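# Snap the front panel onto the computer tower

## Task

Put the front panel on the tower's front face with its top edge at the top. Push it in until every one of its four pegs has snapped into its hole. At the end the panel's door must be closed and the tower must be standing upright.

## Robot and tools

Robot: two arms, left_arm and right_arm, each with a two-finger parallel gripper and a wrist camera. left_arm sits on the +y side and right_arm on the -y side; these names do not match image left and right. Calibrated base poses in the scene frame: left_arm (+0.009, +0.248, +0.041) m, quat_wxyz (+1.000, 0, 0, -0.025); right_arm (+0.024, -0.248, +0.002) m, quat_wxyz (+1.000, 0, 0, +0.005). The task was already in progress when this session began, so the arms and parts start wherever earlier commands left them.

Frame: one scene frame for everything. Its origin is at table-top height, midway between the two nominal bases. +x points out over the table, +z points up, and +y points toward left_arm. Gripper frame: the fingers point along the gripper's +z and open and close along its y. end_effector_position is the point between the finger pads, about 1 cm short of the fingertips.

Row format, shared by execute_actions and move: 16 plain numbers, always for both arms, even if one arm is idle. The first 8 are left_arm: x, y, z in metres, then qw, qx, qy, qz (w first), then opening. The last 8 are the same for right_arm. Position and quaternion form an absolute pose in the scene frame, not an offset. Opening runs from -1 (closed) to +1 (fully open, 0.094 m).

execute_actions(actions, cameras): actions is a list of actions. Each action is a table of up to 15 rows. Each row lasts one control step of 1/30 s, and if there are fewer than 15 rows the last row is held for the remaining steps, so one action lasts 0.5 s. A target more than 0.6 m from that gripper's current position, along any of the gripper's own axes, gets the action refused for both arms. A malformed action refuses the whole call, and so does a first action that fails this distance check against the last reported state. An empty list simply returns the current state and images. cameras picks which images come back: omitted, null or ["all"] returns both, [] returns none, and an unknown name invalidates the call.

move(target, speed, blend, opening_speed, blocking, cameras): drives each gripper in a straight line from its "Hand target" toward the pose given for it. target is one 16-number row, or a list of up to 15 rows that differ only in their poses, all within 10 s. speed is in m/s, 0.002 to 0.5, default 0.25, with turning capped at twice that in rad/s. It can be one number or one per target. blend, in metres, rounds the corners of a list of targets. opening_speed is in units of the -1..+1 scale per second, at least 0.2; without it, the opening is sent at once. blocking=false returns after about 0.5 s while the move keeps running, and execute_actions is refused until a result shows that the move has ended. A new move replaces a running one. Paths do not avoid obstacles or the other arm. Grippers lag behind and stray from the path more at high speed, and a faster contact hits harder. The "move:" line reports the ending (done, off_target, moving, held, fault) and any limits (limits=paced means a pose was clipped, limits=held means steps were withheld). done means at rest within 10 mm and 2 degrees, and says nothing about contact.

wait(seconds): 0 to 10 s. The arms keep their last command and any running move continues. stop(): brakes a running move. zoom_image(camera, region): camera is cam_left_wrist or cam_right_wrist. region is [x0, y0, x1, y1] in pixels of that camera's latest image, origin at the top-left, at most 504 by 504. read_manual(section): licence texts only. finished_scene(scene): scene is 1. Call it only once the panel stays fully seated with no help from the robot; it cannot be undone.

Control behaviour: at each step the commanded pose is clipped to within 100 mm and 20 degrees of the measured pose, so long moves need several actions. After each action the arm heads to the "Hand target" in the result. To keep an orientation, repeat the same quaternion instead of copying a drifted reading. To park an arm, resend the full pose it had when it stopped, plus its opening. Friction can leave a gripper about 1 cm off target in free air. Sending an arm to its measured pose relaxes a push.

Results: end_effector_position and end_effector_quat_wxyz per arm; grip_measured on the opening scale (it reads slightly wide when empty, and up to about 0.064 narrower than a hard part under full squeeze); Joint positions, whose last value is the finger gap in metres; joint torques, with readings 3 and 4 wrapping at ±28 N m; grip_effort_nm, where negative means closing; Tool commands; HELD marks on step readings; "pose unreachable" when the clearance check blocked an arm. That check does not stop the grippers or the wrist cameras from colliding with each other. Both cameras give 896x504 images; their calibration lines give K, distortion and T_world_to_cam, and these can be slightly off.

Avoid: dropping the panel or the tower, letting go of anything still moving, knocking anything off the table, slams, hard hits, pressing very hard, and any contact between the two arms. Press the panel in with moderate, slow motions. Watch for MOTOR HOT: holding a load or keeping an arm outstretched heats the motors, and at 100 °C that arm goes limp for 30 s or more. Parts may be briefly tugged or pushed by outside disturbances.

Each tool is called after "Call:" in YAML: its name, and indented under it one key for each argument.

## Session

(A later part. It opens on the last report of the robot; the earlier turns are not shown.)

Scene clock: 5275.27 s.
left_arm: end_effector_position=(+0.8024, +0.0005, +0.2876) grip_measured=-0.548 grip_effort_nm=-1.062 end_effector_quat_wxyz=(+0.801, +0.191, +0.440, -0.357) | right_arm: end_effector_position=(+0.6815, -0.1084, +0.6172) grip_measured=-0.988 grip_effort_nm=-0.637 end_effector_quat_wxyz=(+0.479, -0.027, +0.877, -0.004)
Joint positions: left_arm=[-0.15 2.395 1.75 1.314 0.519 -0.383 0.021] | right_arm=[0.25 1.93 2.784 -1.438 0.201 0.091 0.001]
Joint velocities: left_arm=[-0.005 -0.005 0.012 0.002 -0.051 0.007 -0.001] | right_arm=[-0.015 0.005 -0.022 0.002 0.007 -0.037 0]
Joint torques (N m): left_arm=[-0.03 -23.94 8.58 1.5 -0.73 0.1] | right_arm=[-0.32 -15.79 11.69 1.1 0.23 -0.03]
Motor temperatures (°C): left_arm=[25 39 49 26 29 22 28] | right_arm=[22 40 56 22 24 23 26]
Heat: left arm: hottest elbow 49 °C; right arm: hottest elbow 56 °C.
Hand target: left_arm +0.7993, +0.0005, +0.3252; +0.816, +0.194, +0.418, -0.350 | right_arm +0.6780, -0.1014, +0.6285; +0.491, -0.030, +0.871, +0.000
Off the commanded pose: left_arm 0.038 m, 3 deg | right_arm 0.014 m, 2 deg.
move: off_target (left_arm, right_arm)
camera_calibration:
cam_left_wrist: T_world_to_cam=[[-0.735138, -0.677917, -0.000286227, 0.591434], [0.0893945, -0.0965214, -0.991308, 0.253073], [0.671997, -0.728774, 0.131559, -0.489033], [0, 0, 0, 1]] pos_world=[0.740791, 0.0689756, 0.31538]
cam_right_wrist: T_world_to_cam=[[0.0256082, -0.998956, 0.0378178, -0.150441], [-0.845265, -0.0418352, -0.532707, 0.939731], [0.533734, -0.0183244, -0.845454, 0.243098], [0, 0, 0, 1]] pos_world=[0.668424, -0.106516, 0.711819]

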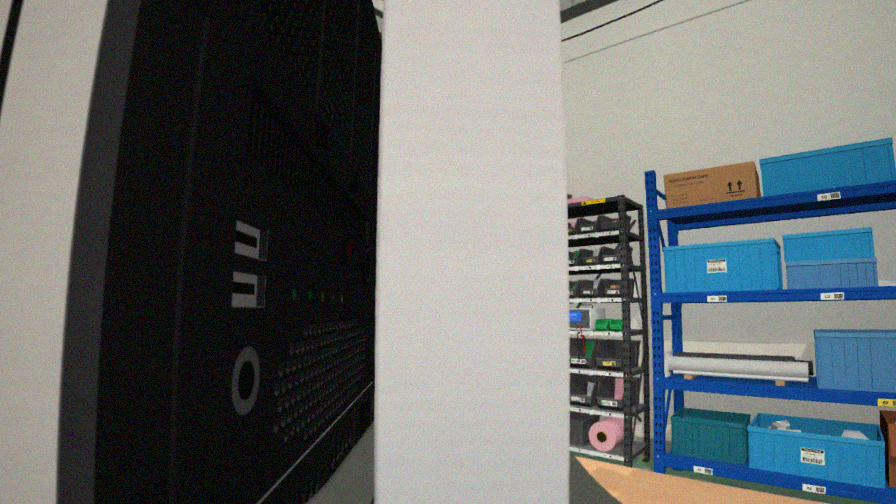

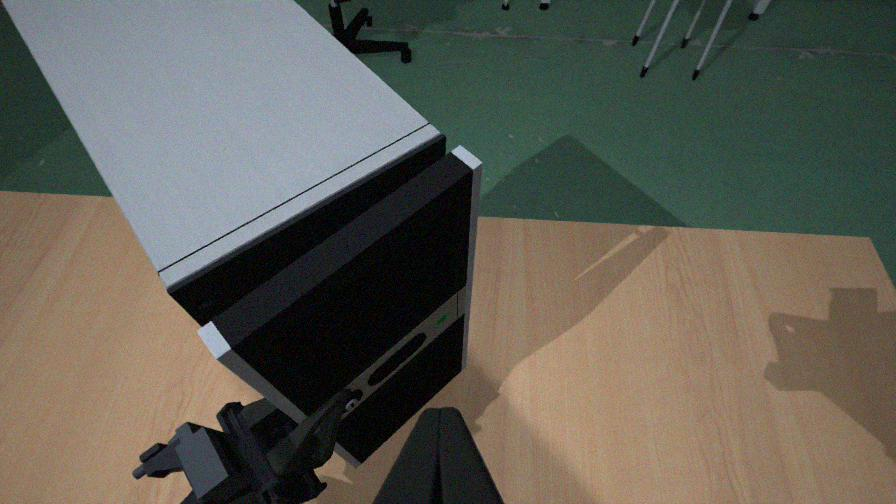

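Call:
move:
  target:
    - [0.80,0.014,0.331,0.8145,0.1937,0.4161,-0.3493,-1,0.68,-0.19,0.54,0.3124,0.3224,0.64,0.6227,-1]
    - [0.80,0.014,0.331,0.8145,0.1937,0.4161,-0.3493,-1,0.79,-0.185,0.37,0.3124,0.3224,0.64,0.6227,-1]
    - [0.80,0.014,0.331,0.8145,0.1937,0.4161,-0.3493,-1,0.85,-0.135,0.35,0.3124,0.3224,0.64,0.6227,-1]
    - [0.80,0.014,0.331,0.8145,0.1937,0.4161,-0.3493,-1,0.882,-0.105,0.35,0.3124,0.3224,0.64,0.6227,-1]
  speed: [0.2,0.15,0.06,0.03]

Scene clock: 5302.93 s.
left_arm: end_effector_position=(+0.8021, +0.0010, +0.2858) grip_measured=-0.548 grip_effort_nm=-1.062 end_effector_quat_wxyz=(+0.800, +0.192, +0.442, -0.357) | right_arm: end_effector_position=(+0.8749, -0.1131, +0.3279) grip_measured=-0.988 grip_effort_nm=-0.642 end_effector_quat_wxyz=(+0.306, +0.336, +0.643, +0.616)
Joint positions: left_arm=[-0.149 2.394 1.746 1.314 0.522 -0.383 0.021] | right_arm=[0.038 2.084 1.855 0.166 -0.578 1.556 0.001]
Joint velocities: left_arm=[-0.015 -0.015 -0.002 0.002 -0.051 0.007 -0.001] | right_arm=[-0.005 -0.005 0.012 -0.017 -0.007 -0.022 -0.001]
Joint torques (N m): left_arm=[1.14 -25.05 8.32 1.65 -0.27 -0.02] | right_arm=[-0.26 -20.78 15.65 1.1 0.14 0]
Motor temperatures (°C): left_arm=[25 40 47 26 27 22 28] | right_arm=[22 39 55 22 24 23 26]
Heat: left arm: hottest elbow 47 °C; right arm: hottest elbow 55 °C.
Hand target: left_arm +0.7996, +0.0137, +0.3303; +0.816, +0.194, +0.417, -0.350 | right_arm +0.8817, -0.1036, +0.3489; +0.312, +0.326, +0.636, +0.626
Off the commanded pose: left_arm 0.047 m, 4 deg | right_arm 0.025 m, 2 deg.
move: off_target (left_arm, right_arm)
camera_calibration:
cam_left_wrist: T_world_to_cam=[[-0.736051, -0.676926, -0.0000873158, 0.59218], [0.0862095, -0.0936114, -0.991869, 0.254111], [0.671414, -0.730074, 0.12726, -0.486468], [0, 0, 0, 1]] pos_world=[0.740589, 0.0694919, 0.314005]
cam_right_wrist: T_world_to_cam=[[-0.0716436, -0.0200535, -0.997229, 0.385969], [-0.872948, 0.484929, 0.0529634, 0.840602], [0.482523, 0.874324, -0.0522477, -0.219123], [0, 0, 0, 1]] pos_world=[0.867186, -0.208308, 0.32893]

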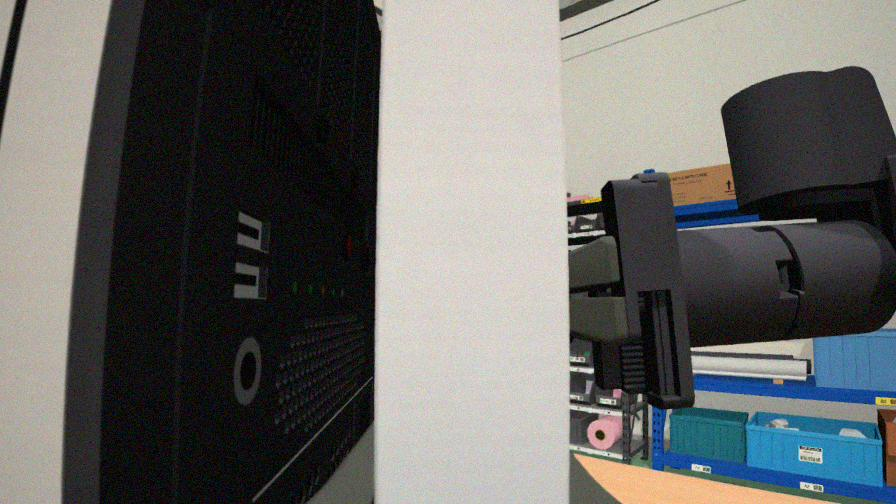

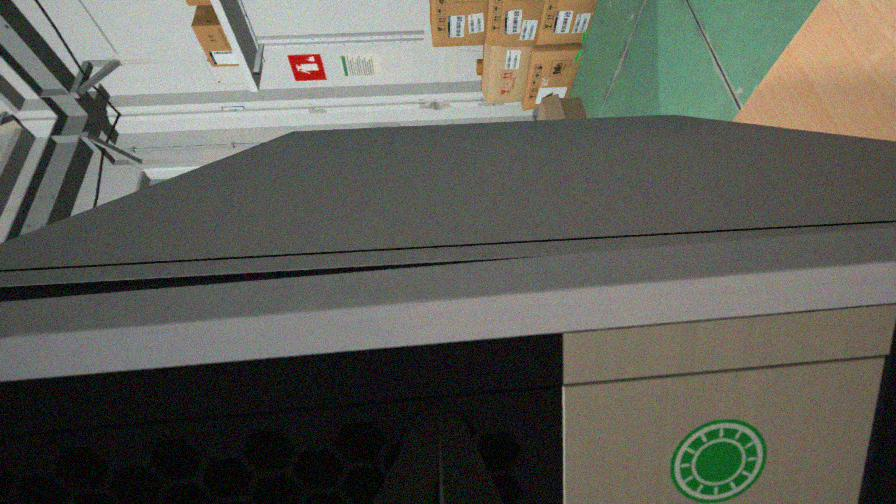

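Call:
move:
  target:
    - [0.80,0.014,0.335,0.8145,0.1937,0.4161,-0.3493,-1,0.86,-0.128,0.41,0.3124,0.3224,0.64,0.6227,-1]
    - [0.80,0.014,0.335,0.8145,0.1937,0.4161,-0.3493,-1,0.898,-0.088,0.41,0.3124,0.3224,0.64,0.6227,-1]
  speed: [0.06,0.03]
  cameras: ["cam_right_wrist"]

Scene clock: 5313.50 s.
left_arm: end_effector_position=(+0.8028, +0.0023, +0.2872) grip_measured=-0.548 grip_effort_nm=-1.062 end_effector_quat_wxyz=(+0.799, +0.186, +0.446, -0.359) | right_arm: end_effector_position=(+0.8875, -0.1138, +0.3881) grip_measured=-0.988 grip_effort_nm=-0.642 end_effector_quat_wxyz=(+0.303, +0.344, +0.645, +0.611)
Joint positions: left_arm=[-0.149 2.389 1.741 1.306 0.513 -0.391 0.021] | right_arm=[0.037 2.094 2.04 -0.029 -0.571 1.556 0.001]
Joint velocities: left_arm=[0.005 0.005 0.012 -0.002 -0.066 0.022 0] | right_arm=[-0.005 -0.015 0.007 -0.012 0.081 0.051 0.001]
Joint torques (N m): left_arm=[0.85 -24.41 8.69 1.74 0.15 0.04] | right_arm=[0.91 -20.42 17.32 1.54 0.44 -0.13]
Motor temperatures (°C): left_arm=[25 40 47 26 27 22 28] | right_arm=[22 39 57 22 24 23 26]
Heat: left arm: hottest elbow 47 °C; right arm: hottest elbow 57 °C.
Hand target: left_arm +0.7995, +0.0138, +0.3343; +0.816, +0.194, +0.417, -0.350 | right_arm +0.8938, -0.0886, +0.4091; +0.313, +0.323, +0.640, +0.623
Off the commanded pose: left_arm 0.049 m, 4 deg | right_arm 0.035 m, 3 deg.
move: off_target (left_arm, right_arm)
camera_calibration:
cam_right_wrist: T_world_to_cam=[[-0.0903788, -0.0208616, -0.995689, 0.462817], [-0.8681, 0.491641, 0.0684967, 0.839256], [0.488092, 0.870548, -0.0625439, -0.222789], [0, 0, 0, 1]] pos_world=[0.879128, -0.209008, 0.389402]
Images, in order (width x height): cam_right_wrist 896x504.

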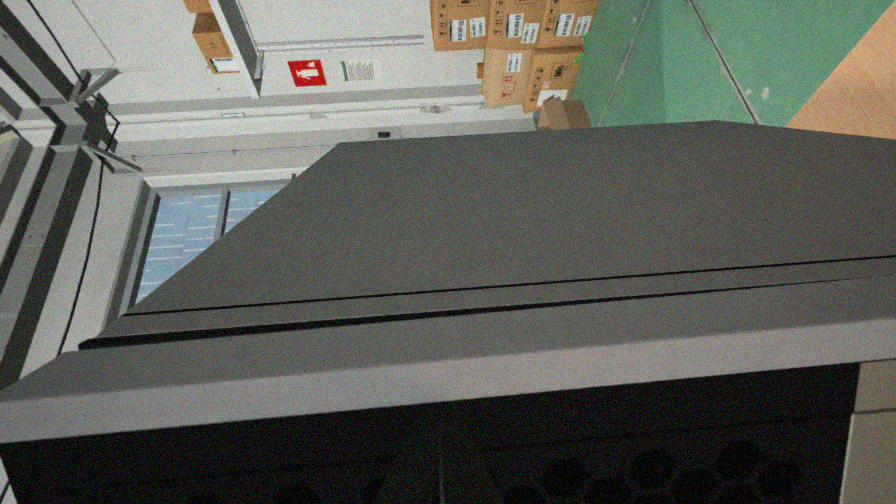

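Call:
move:
  target:
    - [0.80,0.014,0.335,0.8145,0.1937,0.4161,-0.3493,-1,0.907,-0.08,0.40,0.3124,0.3224,0.64,0.6227,-1]
    - [0.80,0.014,0.335,0.8145,0.1937,0.4161,-0.3493,-1,0.76,-0.15,0.48,0.3124,0.3224,0.64,0.6227,-1]
    - [0.80,0.014,0.335,0.8145,0.1937,0.4161,-0.3493,-1,0.6784,-0.1012,0.629,0.490,-0.030,0.871,0,-1]
  speed: [0.03,0.12,0.2]
  cameras: ["cam_right_wrist"]

Call:
zoom_image:
  camera: "cam_right_wrist"
  region: [120, 50, 520, 350]

Scene clock: 5328.80 s.
left_arm: end_effector_position=(+0.8026, +0.0022, +0.2869) grip_measured=-0.548 grip_effort_nm=-1.057 end_effector_quat_wxyz=(+0.796, +0.187, +0.449, -0.361) | right_arm: end_effector_position=(+0.6787, -0.1086, +0.6187) grip_measured=-0.988 grip_effort_nm=-0.637 end_effector_quat_wxyz=(+0.481, -0.027, +0.876, -0.004)
Joint positions: left_arm=[-0.148 2.385 1.738 1.3 0.518 -0.394 0.021] | right_arm=[0.251 1.906 2.745 -1.419 0.201 0.091 0.001]
Joint velocities: left_arm=[-0.005 -0.005 0.007 0.022 -0.037 -0.081 -0.001] | right_arm=[-0.015 -0.005 -0.002 -0.027 -0.037 0.095 -0.001]
Joint torques (N m): left_arm=[1.2 -24.88 8.99 1.96 -0.12 0.09] | right_arm=[-0.44 -15.97 11.64 0.95 0.28 -0.17]
Motor temperatures (°C): left_arm=[24 40 47 26 26 21 28] | right_arm=[22 39 58 22 24 23 26]
Heat: left arm: hottest elbow 47 °C; right arm: hottest elbow 58 °C.
Hand target: left_arm +0.7995, +0.0137, +0.3340; +0.816, +0.194, +0.417, -0.350 | right_arm +0.6758, -0.1032, +0.6296; +0.492, -0.034, +0.870, -0.003
Off the commanded pose: left_arm 0.050 m, 5 deg | right_arm 0.013 m, 1 deg.
move: off_target (left_arm, right_arm)
camera_calibration:
cam_right_wrist: T_world_to_cam=[[0.0262055, -0.998981, 0.0367501, -0.150391], [-0.842869, -0.0418465, -0.536489, 0.938907], [0.537481, -0.0169166, -0.843106, 0.242048], [0, 0, 0, 1]] pos_world=[0.665221, -0.106854, 0.713312]
Images, in order (width x height): cam_right_wrist 896x504.

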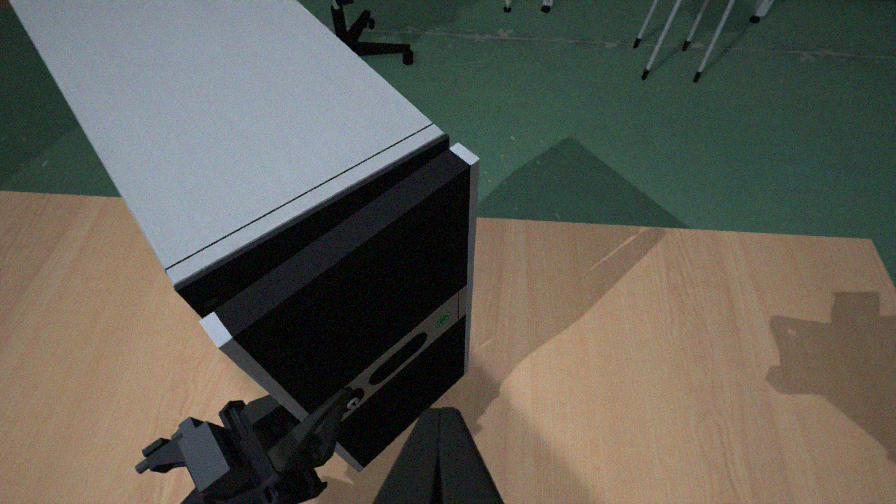

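Scaled by 1.260 from the camera's 896x504 image, which has a finer 1280x720 frame.

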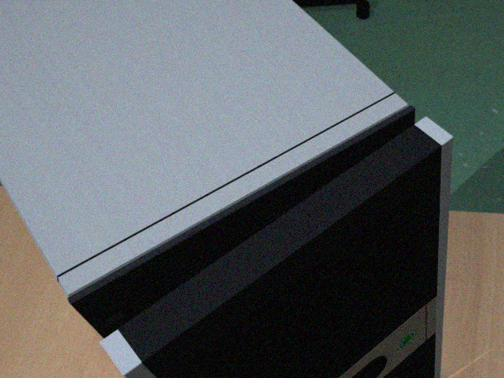

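Call:
move:
  target:
    - [0.80,0.014,0.335,0.8145,0.1937,0.4161,-0.3493,-1,0.67,-0.18,0.54,0.3124,0.3224,0.64,0.6227,-1]
    - [0.80,0.014,0.335,0.8145,0.1937,0.4161,-0.3493,-1,0.79,-0.165,0.39,0.3124,0.3224,0.64,0.6227,-1]
    - [0.80,0.014,0.335,0.8145,0.1937,0.4161,-0.3493,-1,0.85,-0.115,0.37,0.3124,0.3224,0.64,0.6227,-1]
    - [0.80,0.014,0.335,0.8145,0.1937,0.4161,-0.3493,-1,0.902,-0.062,0.37,0.3124,0.3224,0.64,0.6227,-1]
  speed: [0.2,0.15,0.06,0.03]

Scene clock: 5359.17 s.
left_arm: end_effector_position=(+0.8051, +0.0022, +0.2875) grip_measured=-0.548 grip_effort_nm=-1.067 end_effector_quat_wxyz=(+0.796, +0.180, +0.453, -0.358) | right_arm: end_effector_position=(+0.8792, -0.1002, +0.3509) grip_measured=-0.988 grip_effort_nm=-0.642 end_effector_quat_wxyz=(+0.303, +0.346, +0.646, +0.610)
Joint positions: left_arm=[-0.15 2.383 1.738 1.287 0.502 -0.39 0.021] | right_arm=[0.057 2.081 1.925 0.071 -0.548 1.557 0.001]
Joint velocities: left_arm=[-0.005 -0.005 -0.012 -0.012 -0.007 -0.081 0] | right_arm=[0.015 -0.015 0.002 0.002 -0.051 -0.022 0]
Joint torques (N m): left_arm=[1.67 -23.94 9.24 2.4 0.61 0.08] | right_arm=[2.43 -17.61 20 1.96 1.22 0.02]
Motor temperatures (°C): left_arm=[24 41 46 26 26 21 28] | right_arm=[22 40 57 22 24 23 26]
Heat: left arm: hottest elbow 46 °C; right arm: hottest elbow 57 °C.
Hand target: left_arm +0.8001, +0.0135, +0.3339; +0.816, +0.194, +0.417, -0.350 | right_arm +0.8940, -0.0616, +0.3676; +0.312, +0.326, +0.636, +0.627
Off the commanded pose: left_arm 0.049 m, 5 deg | right_arm 0.048 m, 3 deg.
move: off_target (left_arm, right_arm)
camera_calibration:
cam_left_wrist: T_world_to_cam=[[-0.728543, -0.684358, 0.0296534, 0.580587], [0.0574193, -0.104149, -0.992903, 0.279119], [0.682589, -0.72167, 0.115173, -0.493413], [0, 0, 0, 1]] pos_world=[0.743754, 0.0703178, 0.316749]
cam_right_wrist: T_world_to_cam=[[-0.0943413, -0.022433, -0.995287, 0.428578], [-0.866349, 0.49437, 0.0709769, 0.825717], [0.490448, 0.868962, -0.0660743, -0.233933], [0, 0, 0, 1]] pos_world=[0.870524, -0.195316, 0.352494]

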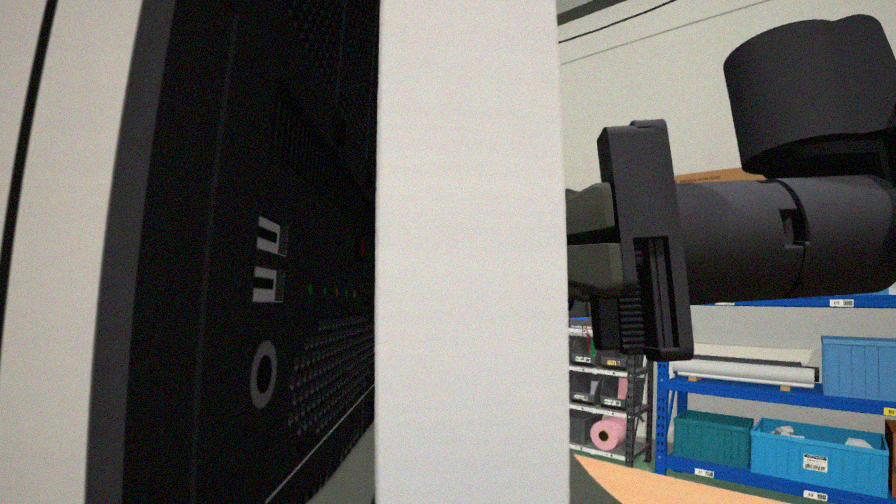

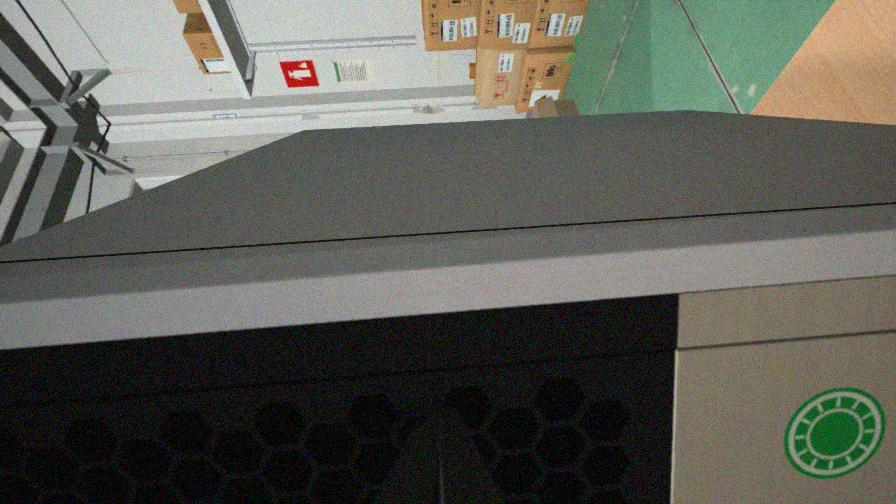

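Call:
move:
  target: [0.805,0.002,0.305,0.803,0.185,0.445,-0.358,-0.43,0.902,-0.062,0.37,0.3124,0.3224,0.64,0.6227,-1]
  speed: 0.05
  opening_speed: 0.3

Scene clock: 5366.43 s.
left_arm: end_effector_position=(+0.8055, -0.0016, +0.2850) grip_measured=-0.433 grip_effort_nm=0.066 end_effector_quat_wxyz=(+0.795, +0.185, +0.457, -0.354) | right_arm: end_effector_position=(+0.8878, -0.1043, +0.3513) grip_measured=-0.988 grip_effort_nm=-0.642 end_effector_quat_wxyz=(+0.309, +0.349, +0.643, +0.608)
Joint positions: left_arm=[-0.154 2.383 1.738 1.274 0.506 -0.374 0.027] | right_arm=[0.054 2.102 1.959 0.062 -0.536 1.557 0.001]
Joint velocities: left_arm=[-0.015 -0.005 0.002 -0.002 0.037 -0.051 0.001] | right_arm=[0.005 -0.005 -0.012 0.012 0.022 -0.007 -0.001]
Joint torques (N m): left_arm=[0.44 -22.36 8.55 1.77 -0.16 -0.13] | right_arm=[2.14 -19.19 18.19 1.69 0.43 -0.11]
Motor temperatures (°C): left_arm=[24 42 46 26 26 21 28] | right_arm=[22 39 61 22 24 23 26]
Heat: left arm: hottest elbow 46 °C; right arm: hottest elbow 61 °C.
Hand target: left_arm +0.8050, +0.0020, +0.3047; +0.801, +0.184, +0.444, -0.357 | right_arm +0.8950, -0.0635, +0.3692; +0.313, +0.323, +0.640, +0.624
Off the commanded pose: left_arm 0.020 m, 2 deg | right_arm 0.048 m, 4 deg.
move: off_target (left_arm, right_arm)
camera_calibration:
cam_left_wrist: T_world_to_cam=[[-0.726809, -0.686509, 0.0213068, 0.579376], [0.0556349, -0.0897637, -0.994408, 0.278109], [0.684583, -0.721559, 0.103435, -0.494432], [0, 0, 0, 1]] pos_world=[0.744103, 0.0659488, 0.315351]
cam_right_wrist: T_world_to_cam=[[-0.0908228, -0.0217537, -0.995629, 0.426679], [-0.858993, 0.507548, 0.0672691, 0.831359], [0.503867, 0.861349, -0.0647833, -0.247688], [0, 0, 0, 1]] pos_world=[0.877686, -0.199327, 0.352843]

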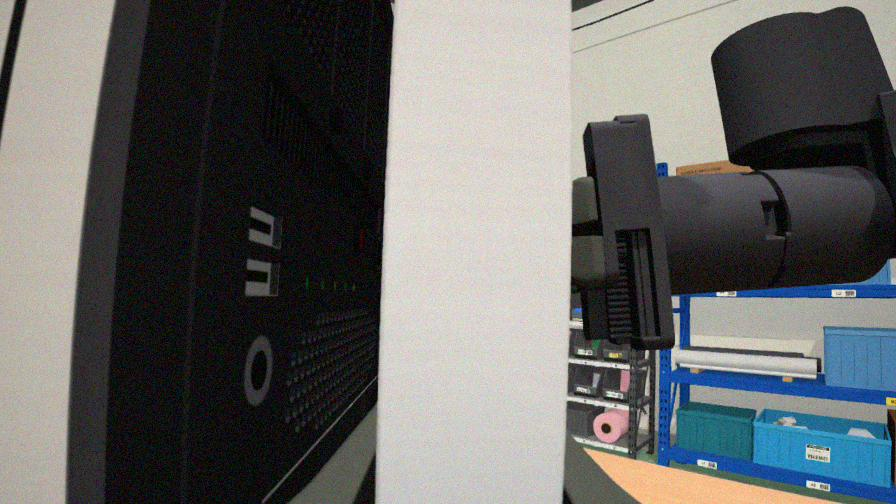

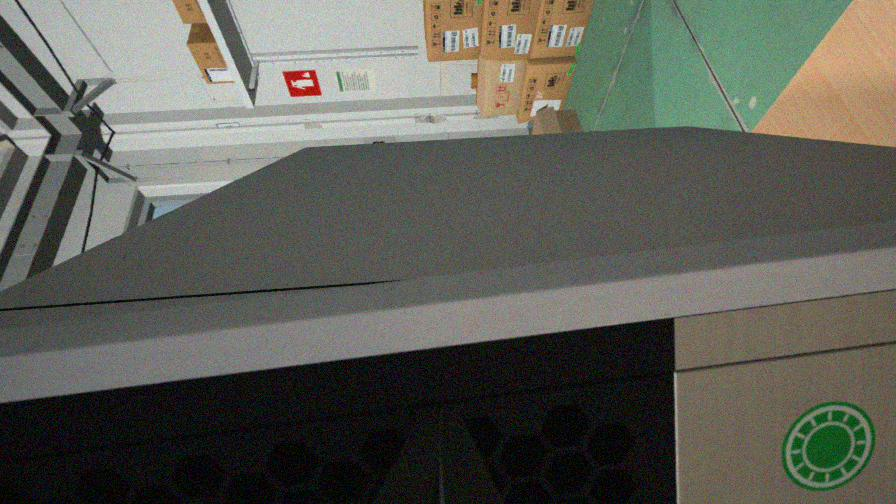

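Call:
move:
  target:
    - [0.785,0.028,0.303,0.803,0.185,0.445,-0.358,-0.43,0.902,-0.062,0.37,0.3124,0.3224,0.64,0.6227,-1]
    - [0.735,0.10,0.303,0.803,0.185,0.445,-0.358,-0.43,0.902,-0.062,0.37,0.3124,0.3224,0.64,0.6227,-1]
  speed: 0.08

Scene clock: 5372.53 s.
left_arm: end_effector_position=(+0.7379, +0.0963, +0.2892) grip_measured=-0.432 grip_effort_nm=0.056 end_effector_quat_wxyz=(+0.796, +0.182, +0.454, -0.356) | right_arm: end_effector_position=(+0.8900, -0.1059, +0.3503) grip_measured=-0.988 grip_effort_nm=-0.642 end_effector_quat_wxyz=(+0.312, +0.352, +0.641, +0.606)
Joint positions: left_arm=[-0.024 2.229 1.419 1.495 0.603 -0.474 0.027] | right_arm=[0.053 2.107 1.964 0.062 -0.529 1.557 0.001]
Joint velocities: left_arm=[0.005 -0.015 -0.017 -0.017 -0.007 -0.066 0] | right_arm=[-0.005 -0.005 -0.027 0.007 0.022 -0.007 0]
Joint torques (N m): left_arm=[0.38 -20.13 6.49 1.91 -0.19 -0.07] | right_arm=[2.37 -19.43 17.73 1.68 0.14 -0.1]
Motor temperatures (°C): left_arm=[24 43 45 26 26 21 28] | right_arm=[22 40 63 22 24 23 26]
Heat: left arm: hottest elbow 45 °C; right arm: hottest elbow 63 °C.
Hand target: left_arm +0.7336, +0.0988, +0.3047; +0.801, +0.184, +0.443, -0.358 | right_arm +0.8951, -0.0631, +0.3690; +0.312, +0.323, +0.640, +0.624
Off the commanded pose: left_arm 0.015 m, 1 deg | right_arm 0.050 m, 4 deg.
move: off_target (left_arm, right_arm)
camera_calibration:
cam_left_wrist: T_world_to_cam=[[-0.726497, -0.686683, 0.0258689, 0.595866], [0.0574739, -0.0982338, -0.993502, 0.294], [0.684762, -0.72029, 0.110833, -0.380308], [0, 0, 0, 1]] pos_world=[0.676418, 0.16412, 0.318825]
cam_right_wrist: T_world_to_cam=[[-0.0905788, -0.0215924, -0.995655, 0.425681], [-0.85494, 0.514431, 0.0666212, 0.831447], [0.510757, 0.85726, -0.0650567, -0.253932], [0, 0, 0, 1]] pos_world=[0.879093, -0.200845, 0.351919]

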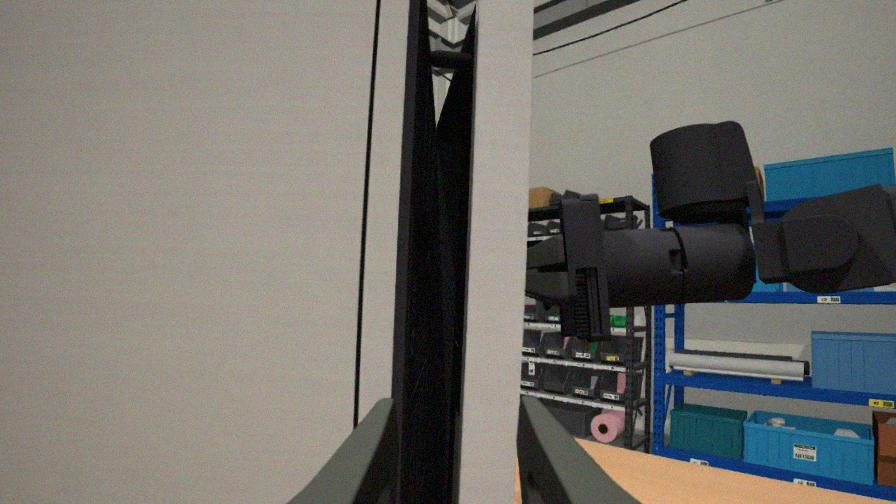

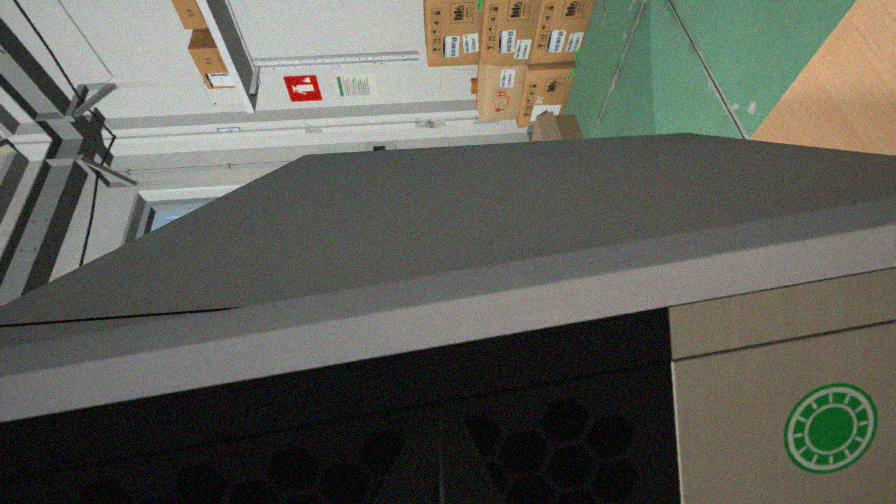

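Call:
move:
  target:
    - [0.70,0.15,0.30,0.803,0.185,0.445,-0.358,-0.43,0.85,-0.12,0.385,0.3124,0.3224,0.64,0.6227,-1]
    - [0.70,0.15,0.30,0.803,0.185,0.445,-0.358,-0.43,0.77,-0.10,0.385,0.3124,0.3224,0.64,0.6227,-1]
    - [0.70,0.15,0.30,0.803,0.185,0.445,-0.358,-0.43,0.815,-0.05,0.37,0.3124,0.3224,0.64,0.6227,-1]
  speed: [0.06,0.1,0.06]

Scene clock: 5390.20 s.
left_arm: end_effector_position=(+0.7038, +0.1465, +0.2871) grip_measured=-0.432 grip_effort_nm=0.046 end_effector_quat_wxyz=(+0.790, +0.182, +0.468, -0.351) | right_arm: end_effector_position=(+0.8048, -0.0596, +0.3470) grip_measured=-0.988 grip_effort_nm=-0.637 end_effector_quat_wxyz=(+0.303, +0.336, +0.647, +0.613)
Joint positions: left_arm=[0.057 2.158 1.279 1.564 0.67 -0.517 0.027] | right_arm=[0.124 1.897 1.617 0.208 -0.497 1.557 0.001]
Joint velocities: left_arm=[-0.015 -0.005 -0.007 0.007 -0.007 -0.007 0] | right_arm=[0.005 0.005 0.002 -0.017 0.037 0.007 0]
Joint torques (N m): left_arm=[0.38 -18.49 6.04 1.92 -0.23 -0.08] | right_arm=[-0.38 -18.84 15.42 1.36 0.17 -0.14]
Motor temperatures (°C): left_arm=[24 42 44 26 26 21 27] | right_arm=[22 41 66 22 24 23 26]
Heat: left arm: hottest elbow 44 °C; right arm: hottest elbow 66 °C.
Hand target: left_arm +0.6997, +0.1492, +0.3011; +0.796, +0.184, +0.457, -0.352 | right_arm +0.8126, -0.0508, +0.3695; +0.313, +0.322, +0.640, +0.623
Off the commanded pose: left_arm 0.014 m, 3 deg | right_arm 0.027 m, 2 deg.
joint sent to its limit (left arm) — joint 4 (wrist pitch), upper limit. The joint targets still meet the commanded pose.
move: off_target (left_arm, right_arm)
camera_calibration:
cam_left_wrist: T_world_to_cam=[[-0.720309, -0.69288, 0.0327386, 0.600115], [0.0335897, -0.0819837, -0.996067, 0.314007], [0.692839, -0.716377, 0.0823273, -0.318676], [0, 0, 0, 1]] pos_world=[0.642512, 0.213259, 0.319361]
cam_right_wrist: T_world_to_cam=[[-0.0806996, -0.0265095, -0.996386, 0.407721], [-0.874912, 0.480788, 0.0580694, 0.752069], [0.477511, 0.876436, -0.0619929, -0.223485], [0, 0, 0, 1]] pos_world=[0.797613, -0.154907, 0.348721]

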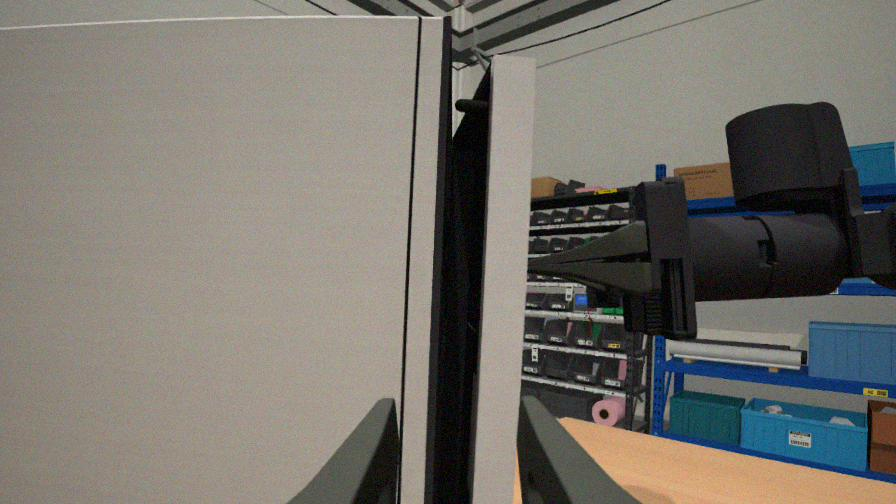

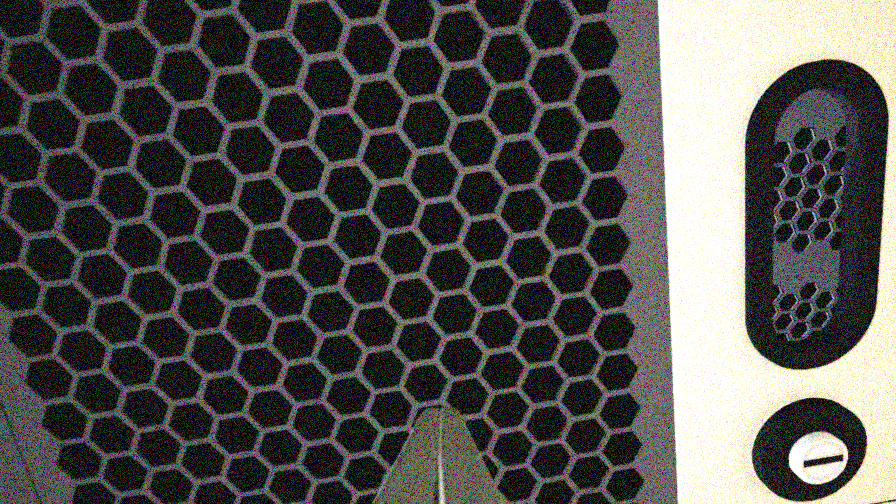

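Call:
move:
  target:
    - [0.70,0.15,0.30,0.803,0.185,0.445,-0.358,-0.43,0.70,-0.14,0.46,0.3124,0.3224,0.64,0.6227,-1]
    - [0.70,0.15,0.30,0.803,0.185,0.445,-0.358,-0.43,0.6784,-0.1012,0.629,0.490,-0.030,0.871,0,-1]
  speed: 0.2
  cameras: ["cam_right_wrist"]

Call:
zoom_image:
  camera: "cam_right_wrist"
  region: [120, 50, 520, 350]

Call:
move:
  target:
    - [0.70,0.15,0.30,0.803,0.185,0.445,-0.358,-0.43,0.6,-0.15,0.60,0.56,-0.04,0.82,0.03,-1]
    - [0.70,0.15,0.30,0.803,0.185,0.445,-0.358,-0.43,0.45,-0.30,0.46,0.686,-0.05,0.686,0.05,-1]
  speed: 0.2
  cameras: ["cam_right_wrist"]

Call:
zoom_image:
  camera: "cam_right_wrist"
  region: [50, 0, 550, 500]

Scene clock: 5409.40 s.
left_arm: end_effector_position=(+0.7036, +0.1463, +0.2869) grip_measured=-0.432 grip_effort_nm=0.056 end_effector_quat_wxyz=(+0.790, +0.182, +0.468, -0.351) | right_arm: end_effector_position=(+0.6796, -0.1085, +0.6187) grip_measured=-0.988 grip_effort_nm=-0.637 end_effector_quat_wxyz=(+0.482, -0.027, +0.876, -0.003)
Joint positions: left_arm=[0.057 2.158 1.278 1.564 0.671 -0.517 0.027] | right_arm=[0.251 1.911 2.753 -1.421 0.2 0.092 0.001]
Joint velocities: left_arm=[-0.005 0.005 -0.002 -0.002 -0.022 0.022 0] | right_arm=[0.005 -0.015 0.027 0.007 0.007 0.051 0.001]
Joint torques (N m): left_arm=[0.5 -18.49 6.26 1.96 -0.21 -0.09] | right_arm=[-1.03 -15.85 11.54 1.06 0.24 -0.2]
Motor temperatures (°C): left_arm=[24 39 43 26 26 21 27] | right_arm=[22 40 62 22 24 23 26]
Heat: left arm: hottest elbow 43 °C; right arm: hottest elbow 62 °C.
Hand target: left_arm +0.7005, +0.1497, +0.3001; +0.795, +0.185, +0.458, -0.352 | right_arm +0.6766, -0.1026, +0.6295; +0.493, -0.034, +0.870, -0.003
Off the commanded pose: left_arm 0.014 m, 3 deg | right_arm 0.013 m, 1 deg.
joint sent to its limit (left arm) — joint 4 (wrist pitch), upper limit. The joint targets still meet the commanded pose.
move: off_target (left_arm, right_arm)
camera_calibration:
cam_right_wrist: T_world_to_cam=[[0.0260312, -0.99903, 0.0355229, -0.149431], [-0.842546, -0.0410501, -0.537058, 0.93988], [0.537996, -0.0159494, -0.842797, 0.241108], [0, 0, 0, 1]] pos_world=[0.666066, -0.106858, 0.713283]
Images, in order (width x height): cam_right_wrist 896x504.

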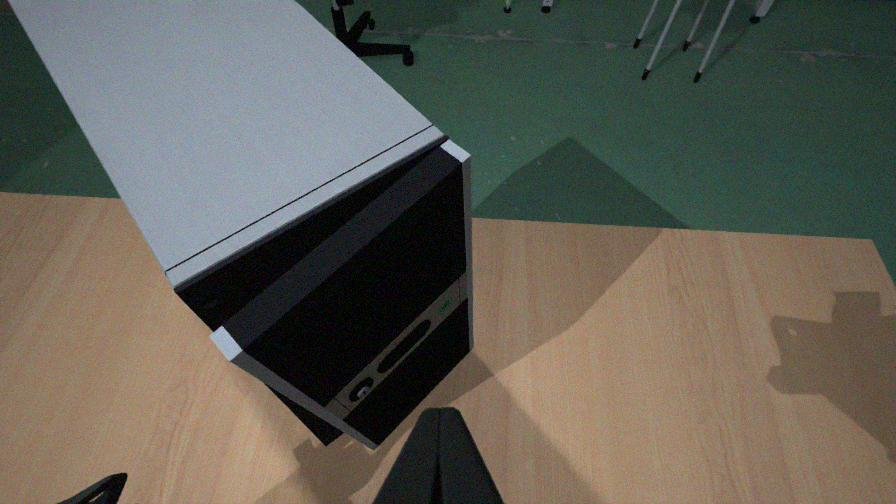

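Scaled by 1.260 from the camera's 896x504 image, which has a finer 1280x720 frame.

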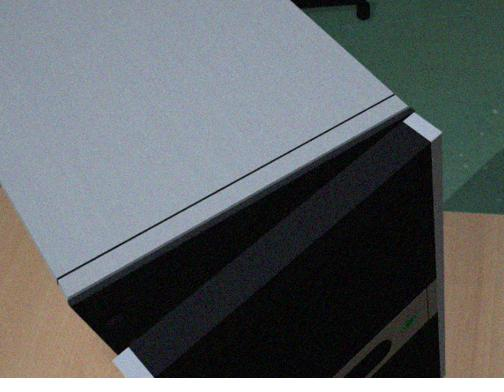

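Scene clock: 5412.03 s.
left_arm: end_effector_position=(+0.7036, +0.1463, +0.2869) grip_measured=-0.432 grip_effort_nm=0.046 end_effector_quat_wxyz=(+0.790, +0.182, +0.468, -0.351) | right_arm: end_effector_position=(+0.4548, -0.2958, +0.4485) grip_measured=-0.988 grip_effort_nm=-0.632 end_effector_quat_wxyz=(+0.697, -0.048, +0.713, +0.056)
Joint positions: left_arm=[0.057 2.158 1.278 1.564 0.671 -0.517 0.027] | right_arm=[-0.282 0.826 0.82 -0.018 -0.419 0.004 0.001]
Joint velocities: left_arm=[0.005 0.005 0.002 -0.002 0.022 -0.051 0] | right_arm=[-0.015 0.005 -0.002 -0.012 0.051 -0.007 0.001]
Joint torques (N m): left_arm=[0.73 -18.43 6.22 1.98 -0.23 -0.08] | right_arm=[-1.73 -5.48 10.63 2.1 -0.14 0.07]
Motor temperatures (°C): left_arm=[24 39 42 26 26 21 27] | right_arm=[22 40 61 22 24 23 26]
Heat: left arm: hottest elbow 42 °C; right arm: hottest elbow 61 °C.
Hand target: left_arm +0.7005, +0.1497, +0.3002; +0.796, +0.185, +0.458, -0.352 | right_arm +0.4513, -0.2991, +0.4559; +0.705, -0.044, +0.705, +0.056
Off the commanded pose: left_arm 0.014 m, 3 deg | right_arm 0.013 m, 2 deg.
joint sent to its limit (left arm) — joint 4 (wrist pitch), upper limit. The joint targets still meet the commanded pose.
move: off_target (left_arm, right_arm)
camera_calibration:
cam_right_wrist: T_world_to_cam=[[0.130137, -0.991312, -0.019122, -0.345269], [-0.442932, -0.0408708, -0.895623, 0.630483], [0.88706, 0.125023, -0.444402, -0.0801628], [0, 0, 0, 1]] pos_world=[0.395302, -0.306479, 0.522448]
Images, in order (width x height): cam_right_wrist 896x504.

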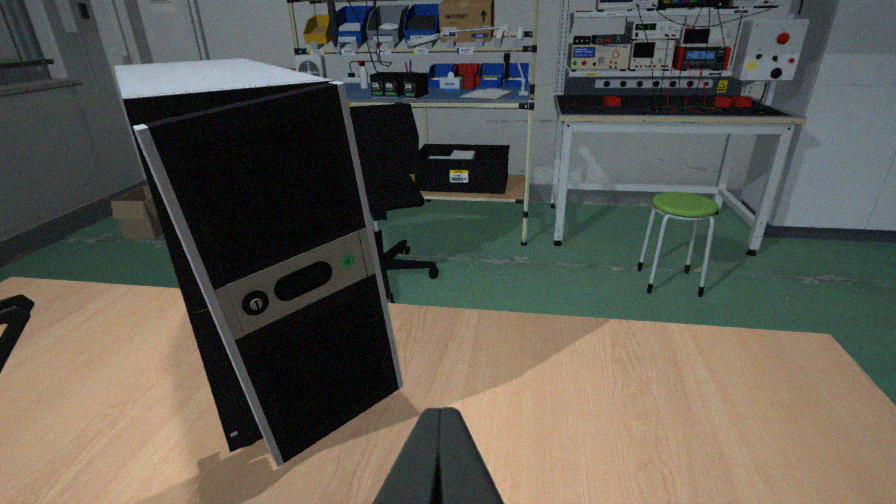

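Scaled by 1.008 from the camera's 896x504 image, which has a finer 1280x720 frame.

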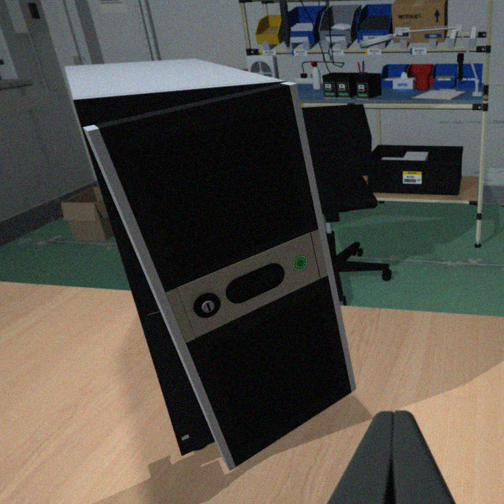

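Call:
move:
  target:
    - [0.70,0.063,0.30,0.812,0.167,0.458,-0.325,-0.3,0.45,-0.30,0.46,0.686,-0.05,0.686,0.05,-1]
    - [0.733,0.036,0.30,0.812,0.167,0.458,-0.325,-0.3,0.45,-0.30,0.46,0.686,-0.05,0.686,0.05,-1]
  speed: 0.1

Scene clock: 5429.50 s.
left_arm: end_effector_position=(+0.7243, +0.0417, +0.3032) grip_measured=-0.302 grip_effort_nm=0.066 end_effector_quat_wxyz=(+0.808, +0.165, +0.461, -0.327) | right_arm: end_effector_position=(+0.4541, -0.2956, +0.4487) grip_measured=-0.988 grip_effort_nm=-0.632 end_effector_quat_wxyz=(+0.697, -0.050, +0.713, +0.059)
Joint positions: left_arm=[-0.128 2.167 1.359 1.428 0.463 -0.351 0.033] | right_arm=[-0.287 0.825 0.819 -0.018 -0.431 0.004 0.001]
Joint velocities: left_arm=[0.005 -0.015 -0.012 0.002 -0.051 -0.007 0] | right_arm=[-0.005 -0.005 0.007 0.002 0.081 0.007 0.001]
Joint torques (N m): left_arm=[-0.62 -15.74 9.58 1.2 -0.32 0.14] | right_arm=[-2.37 -5.66 11.63 1.55 -0.11 -0.11]
Motor temperatures (°C): left_arm=[24 38 42 26 26 21 27] | right_arm=[22 38 59 22 24 23 26]
Heat: left arm: hottest elbow 42 °C; right arm: hottest elbow 59 °C.
Hand target: left_arm +0.7339, +0.0368, +0.2985; +0.810, +0.168, +0.459, -0.324 | right_arm +0.4501, -0.2997, +0.4598; +0.705, -0.051, +0.705, +0.052
Off the commanded pose: left_arm 0.011 m, 1 deg | right_arm 0.013 m, 2 deg.
move: off_target (left_arm, right_arm)
camera_calibration:
cam_left_wrist: T_world_to_cam=[[-0.675335, -0.737013, 0.0271104, 0.512694], [0.0630863, -0.0943533, -0.993538, 0.299081], [0.734808, -0.669261, 0.110215, -0.450079], [0, 0, 0, 1]] pos_world=[0.658094, 0.104861, 0.332854]
cam_right_wrist: T_world_to_cam=[[0.137689, -0.990276, -0.019854, -0.347794], [-0.441985, -0.043491, -0.895968, 0.629265], [0.886392, 0.13214, -0.443675, -0.0773394], [0, 0, 0, 1]] pos_world=[0.394566, -0.306825, 0.522582]

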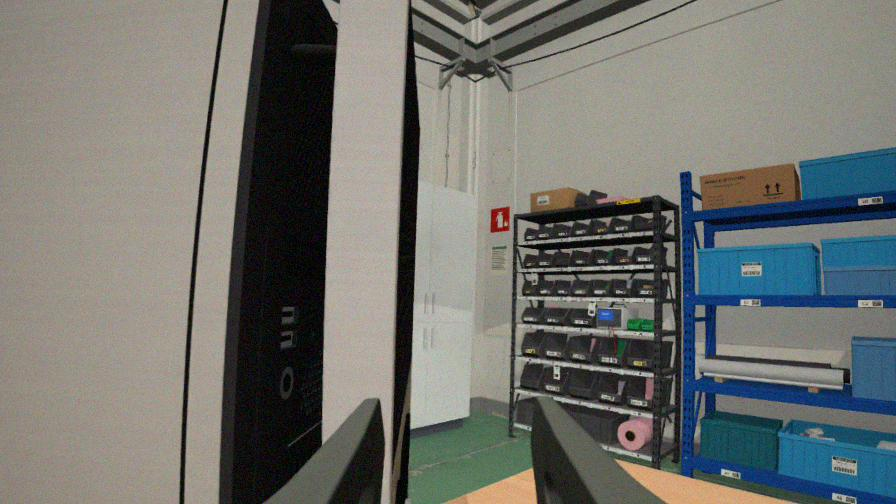

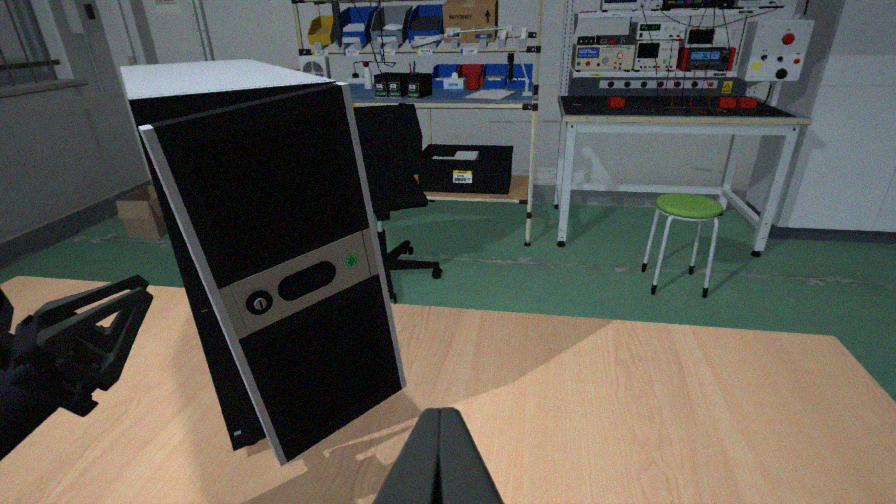

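Call:
move:
  target: [0.748,0.062,0.30,0.812,0.167,0.458,-0.325,-0.3,0.45,-0.30,0.46,0.686,-0.05,0.686,0.05,-1]
  speed: 0.1

Scene clock: 5443.03 s.
left_arm: end_effector_position=(+0.7364, +0.0646, +0.3067) grip_measured=-0.302 grip_effort_nm=0.066 end_effector_quat_wxyz=(+0.814, +0.168, +0.456, -0.319) | right_arm: end_effector_position=(+0.4539, -0.2958, +0.4488) grip_measured=-0.988 grip_effort_nm=-0.628 end_effector_quat_wxyz=(+0.697, -0.050, +0.713, +0.059)
Joint positions: left_arm=[-0.089 2.182 1.395 1.428 0.491 -0.359 0.033] | right_arm=[-0.287 0.825 0.819 -0.018 -0.431 0.004 0.001]
Joint velocities: left_arm=[-0.024 -0.005 0.002 -0.012 -0.022 0.007 0.001] | right_arm=[-0.005 0.005 -0.002 0.012 -0.066 0.022 0.001]
Joint torques (N m): left_arm=[0.44 -15.74 9.73 1.18 -0.14 -0.1] | right_arm=[-2.37 -5.25 11.54 1.37 -0.11 -0.11]
Motor temperatures (°C): left_arm=[24 38 43 26 25 21 26] | right_arm=[22 37 58 22 24 23 26]
Heat: left arm: hottest elbow 43 °C; right arm: hottest elbow 58 °C.
Hand target: left_arm +0.7469, +0.0623, +0.2997; +0.811, +0.167, +0.457, -0.325 | right_arm +0.4500, -0.2999, +0.4600; +0.705, -0.051, +0.705, +0.051
Off the commanded pose: left_arm 0.014 m, 1 deg | right_arm 0.013 m, 2 deg.
move: off_target (left_arm, right_arm)
camera_calibration:
cam_left_wrist: T_world_to_cam=[[-0.666679, -0.745295, 0.00861448, 0.537563], [0.082312, -0.0851066, -0.992966, 0.289072], [0.740786, -0.66128, 0.118086, -0.451351], [0, 0, 0, 1]] pos_world=[0.668942, 0.126775, 0.335706]
cam_right_wrist: T_world_to_cam=[[0.137319, -0.990331, -0.0197006, -0.347819], [-0.441672, -0.0434155, -0.896125, 0.629289], [0.886605, 0.131756, -0.443363, -0.0774848], [0, 0, 0, 1]] pos_world=[0.3944, -0.306926, 0.522716]

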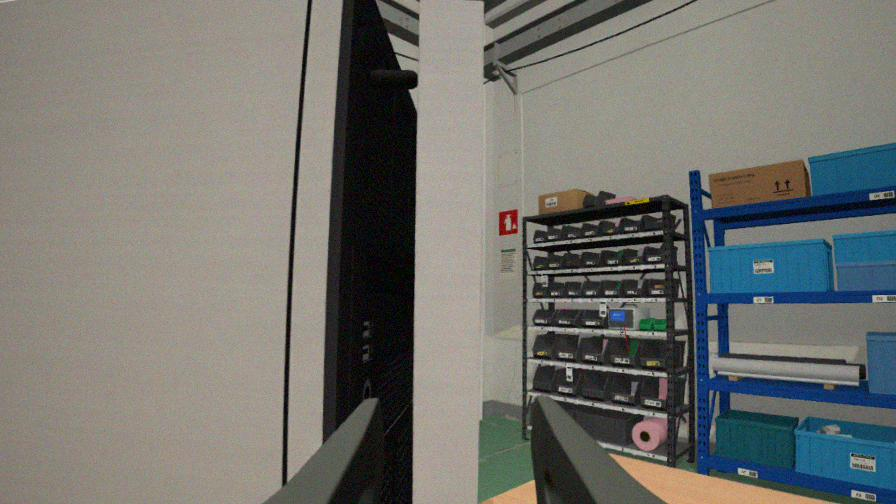

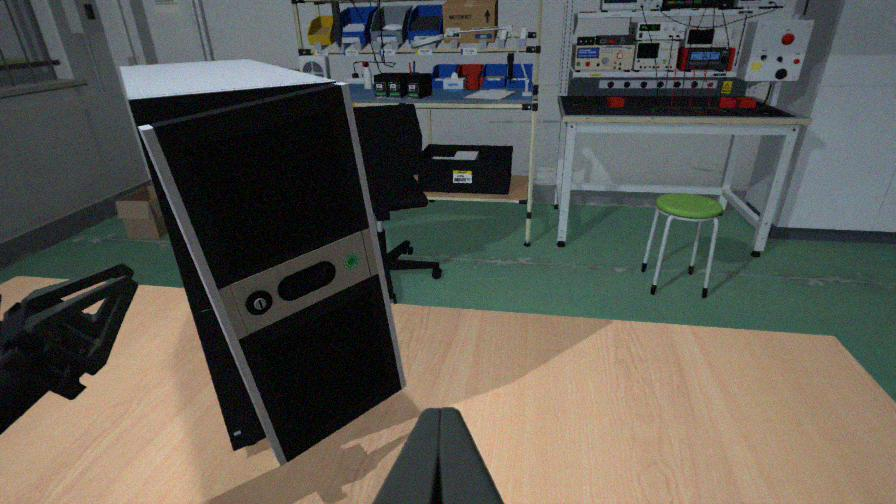

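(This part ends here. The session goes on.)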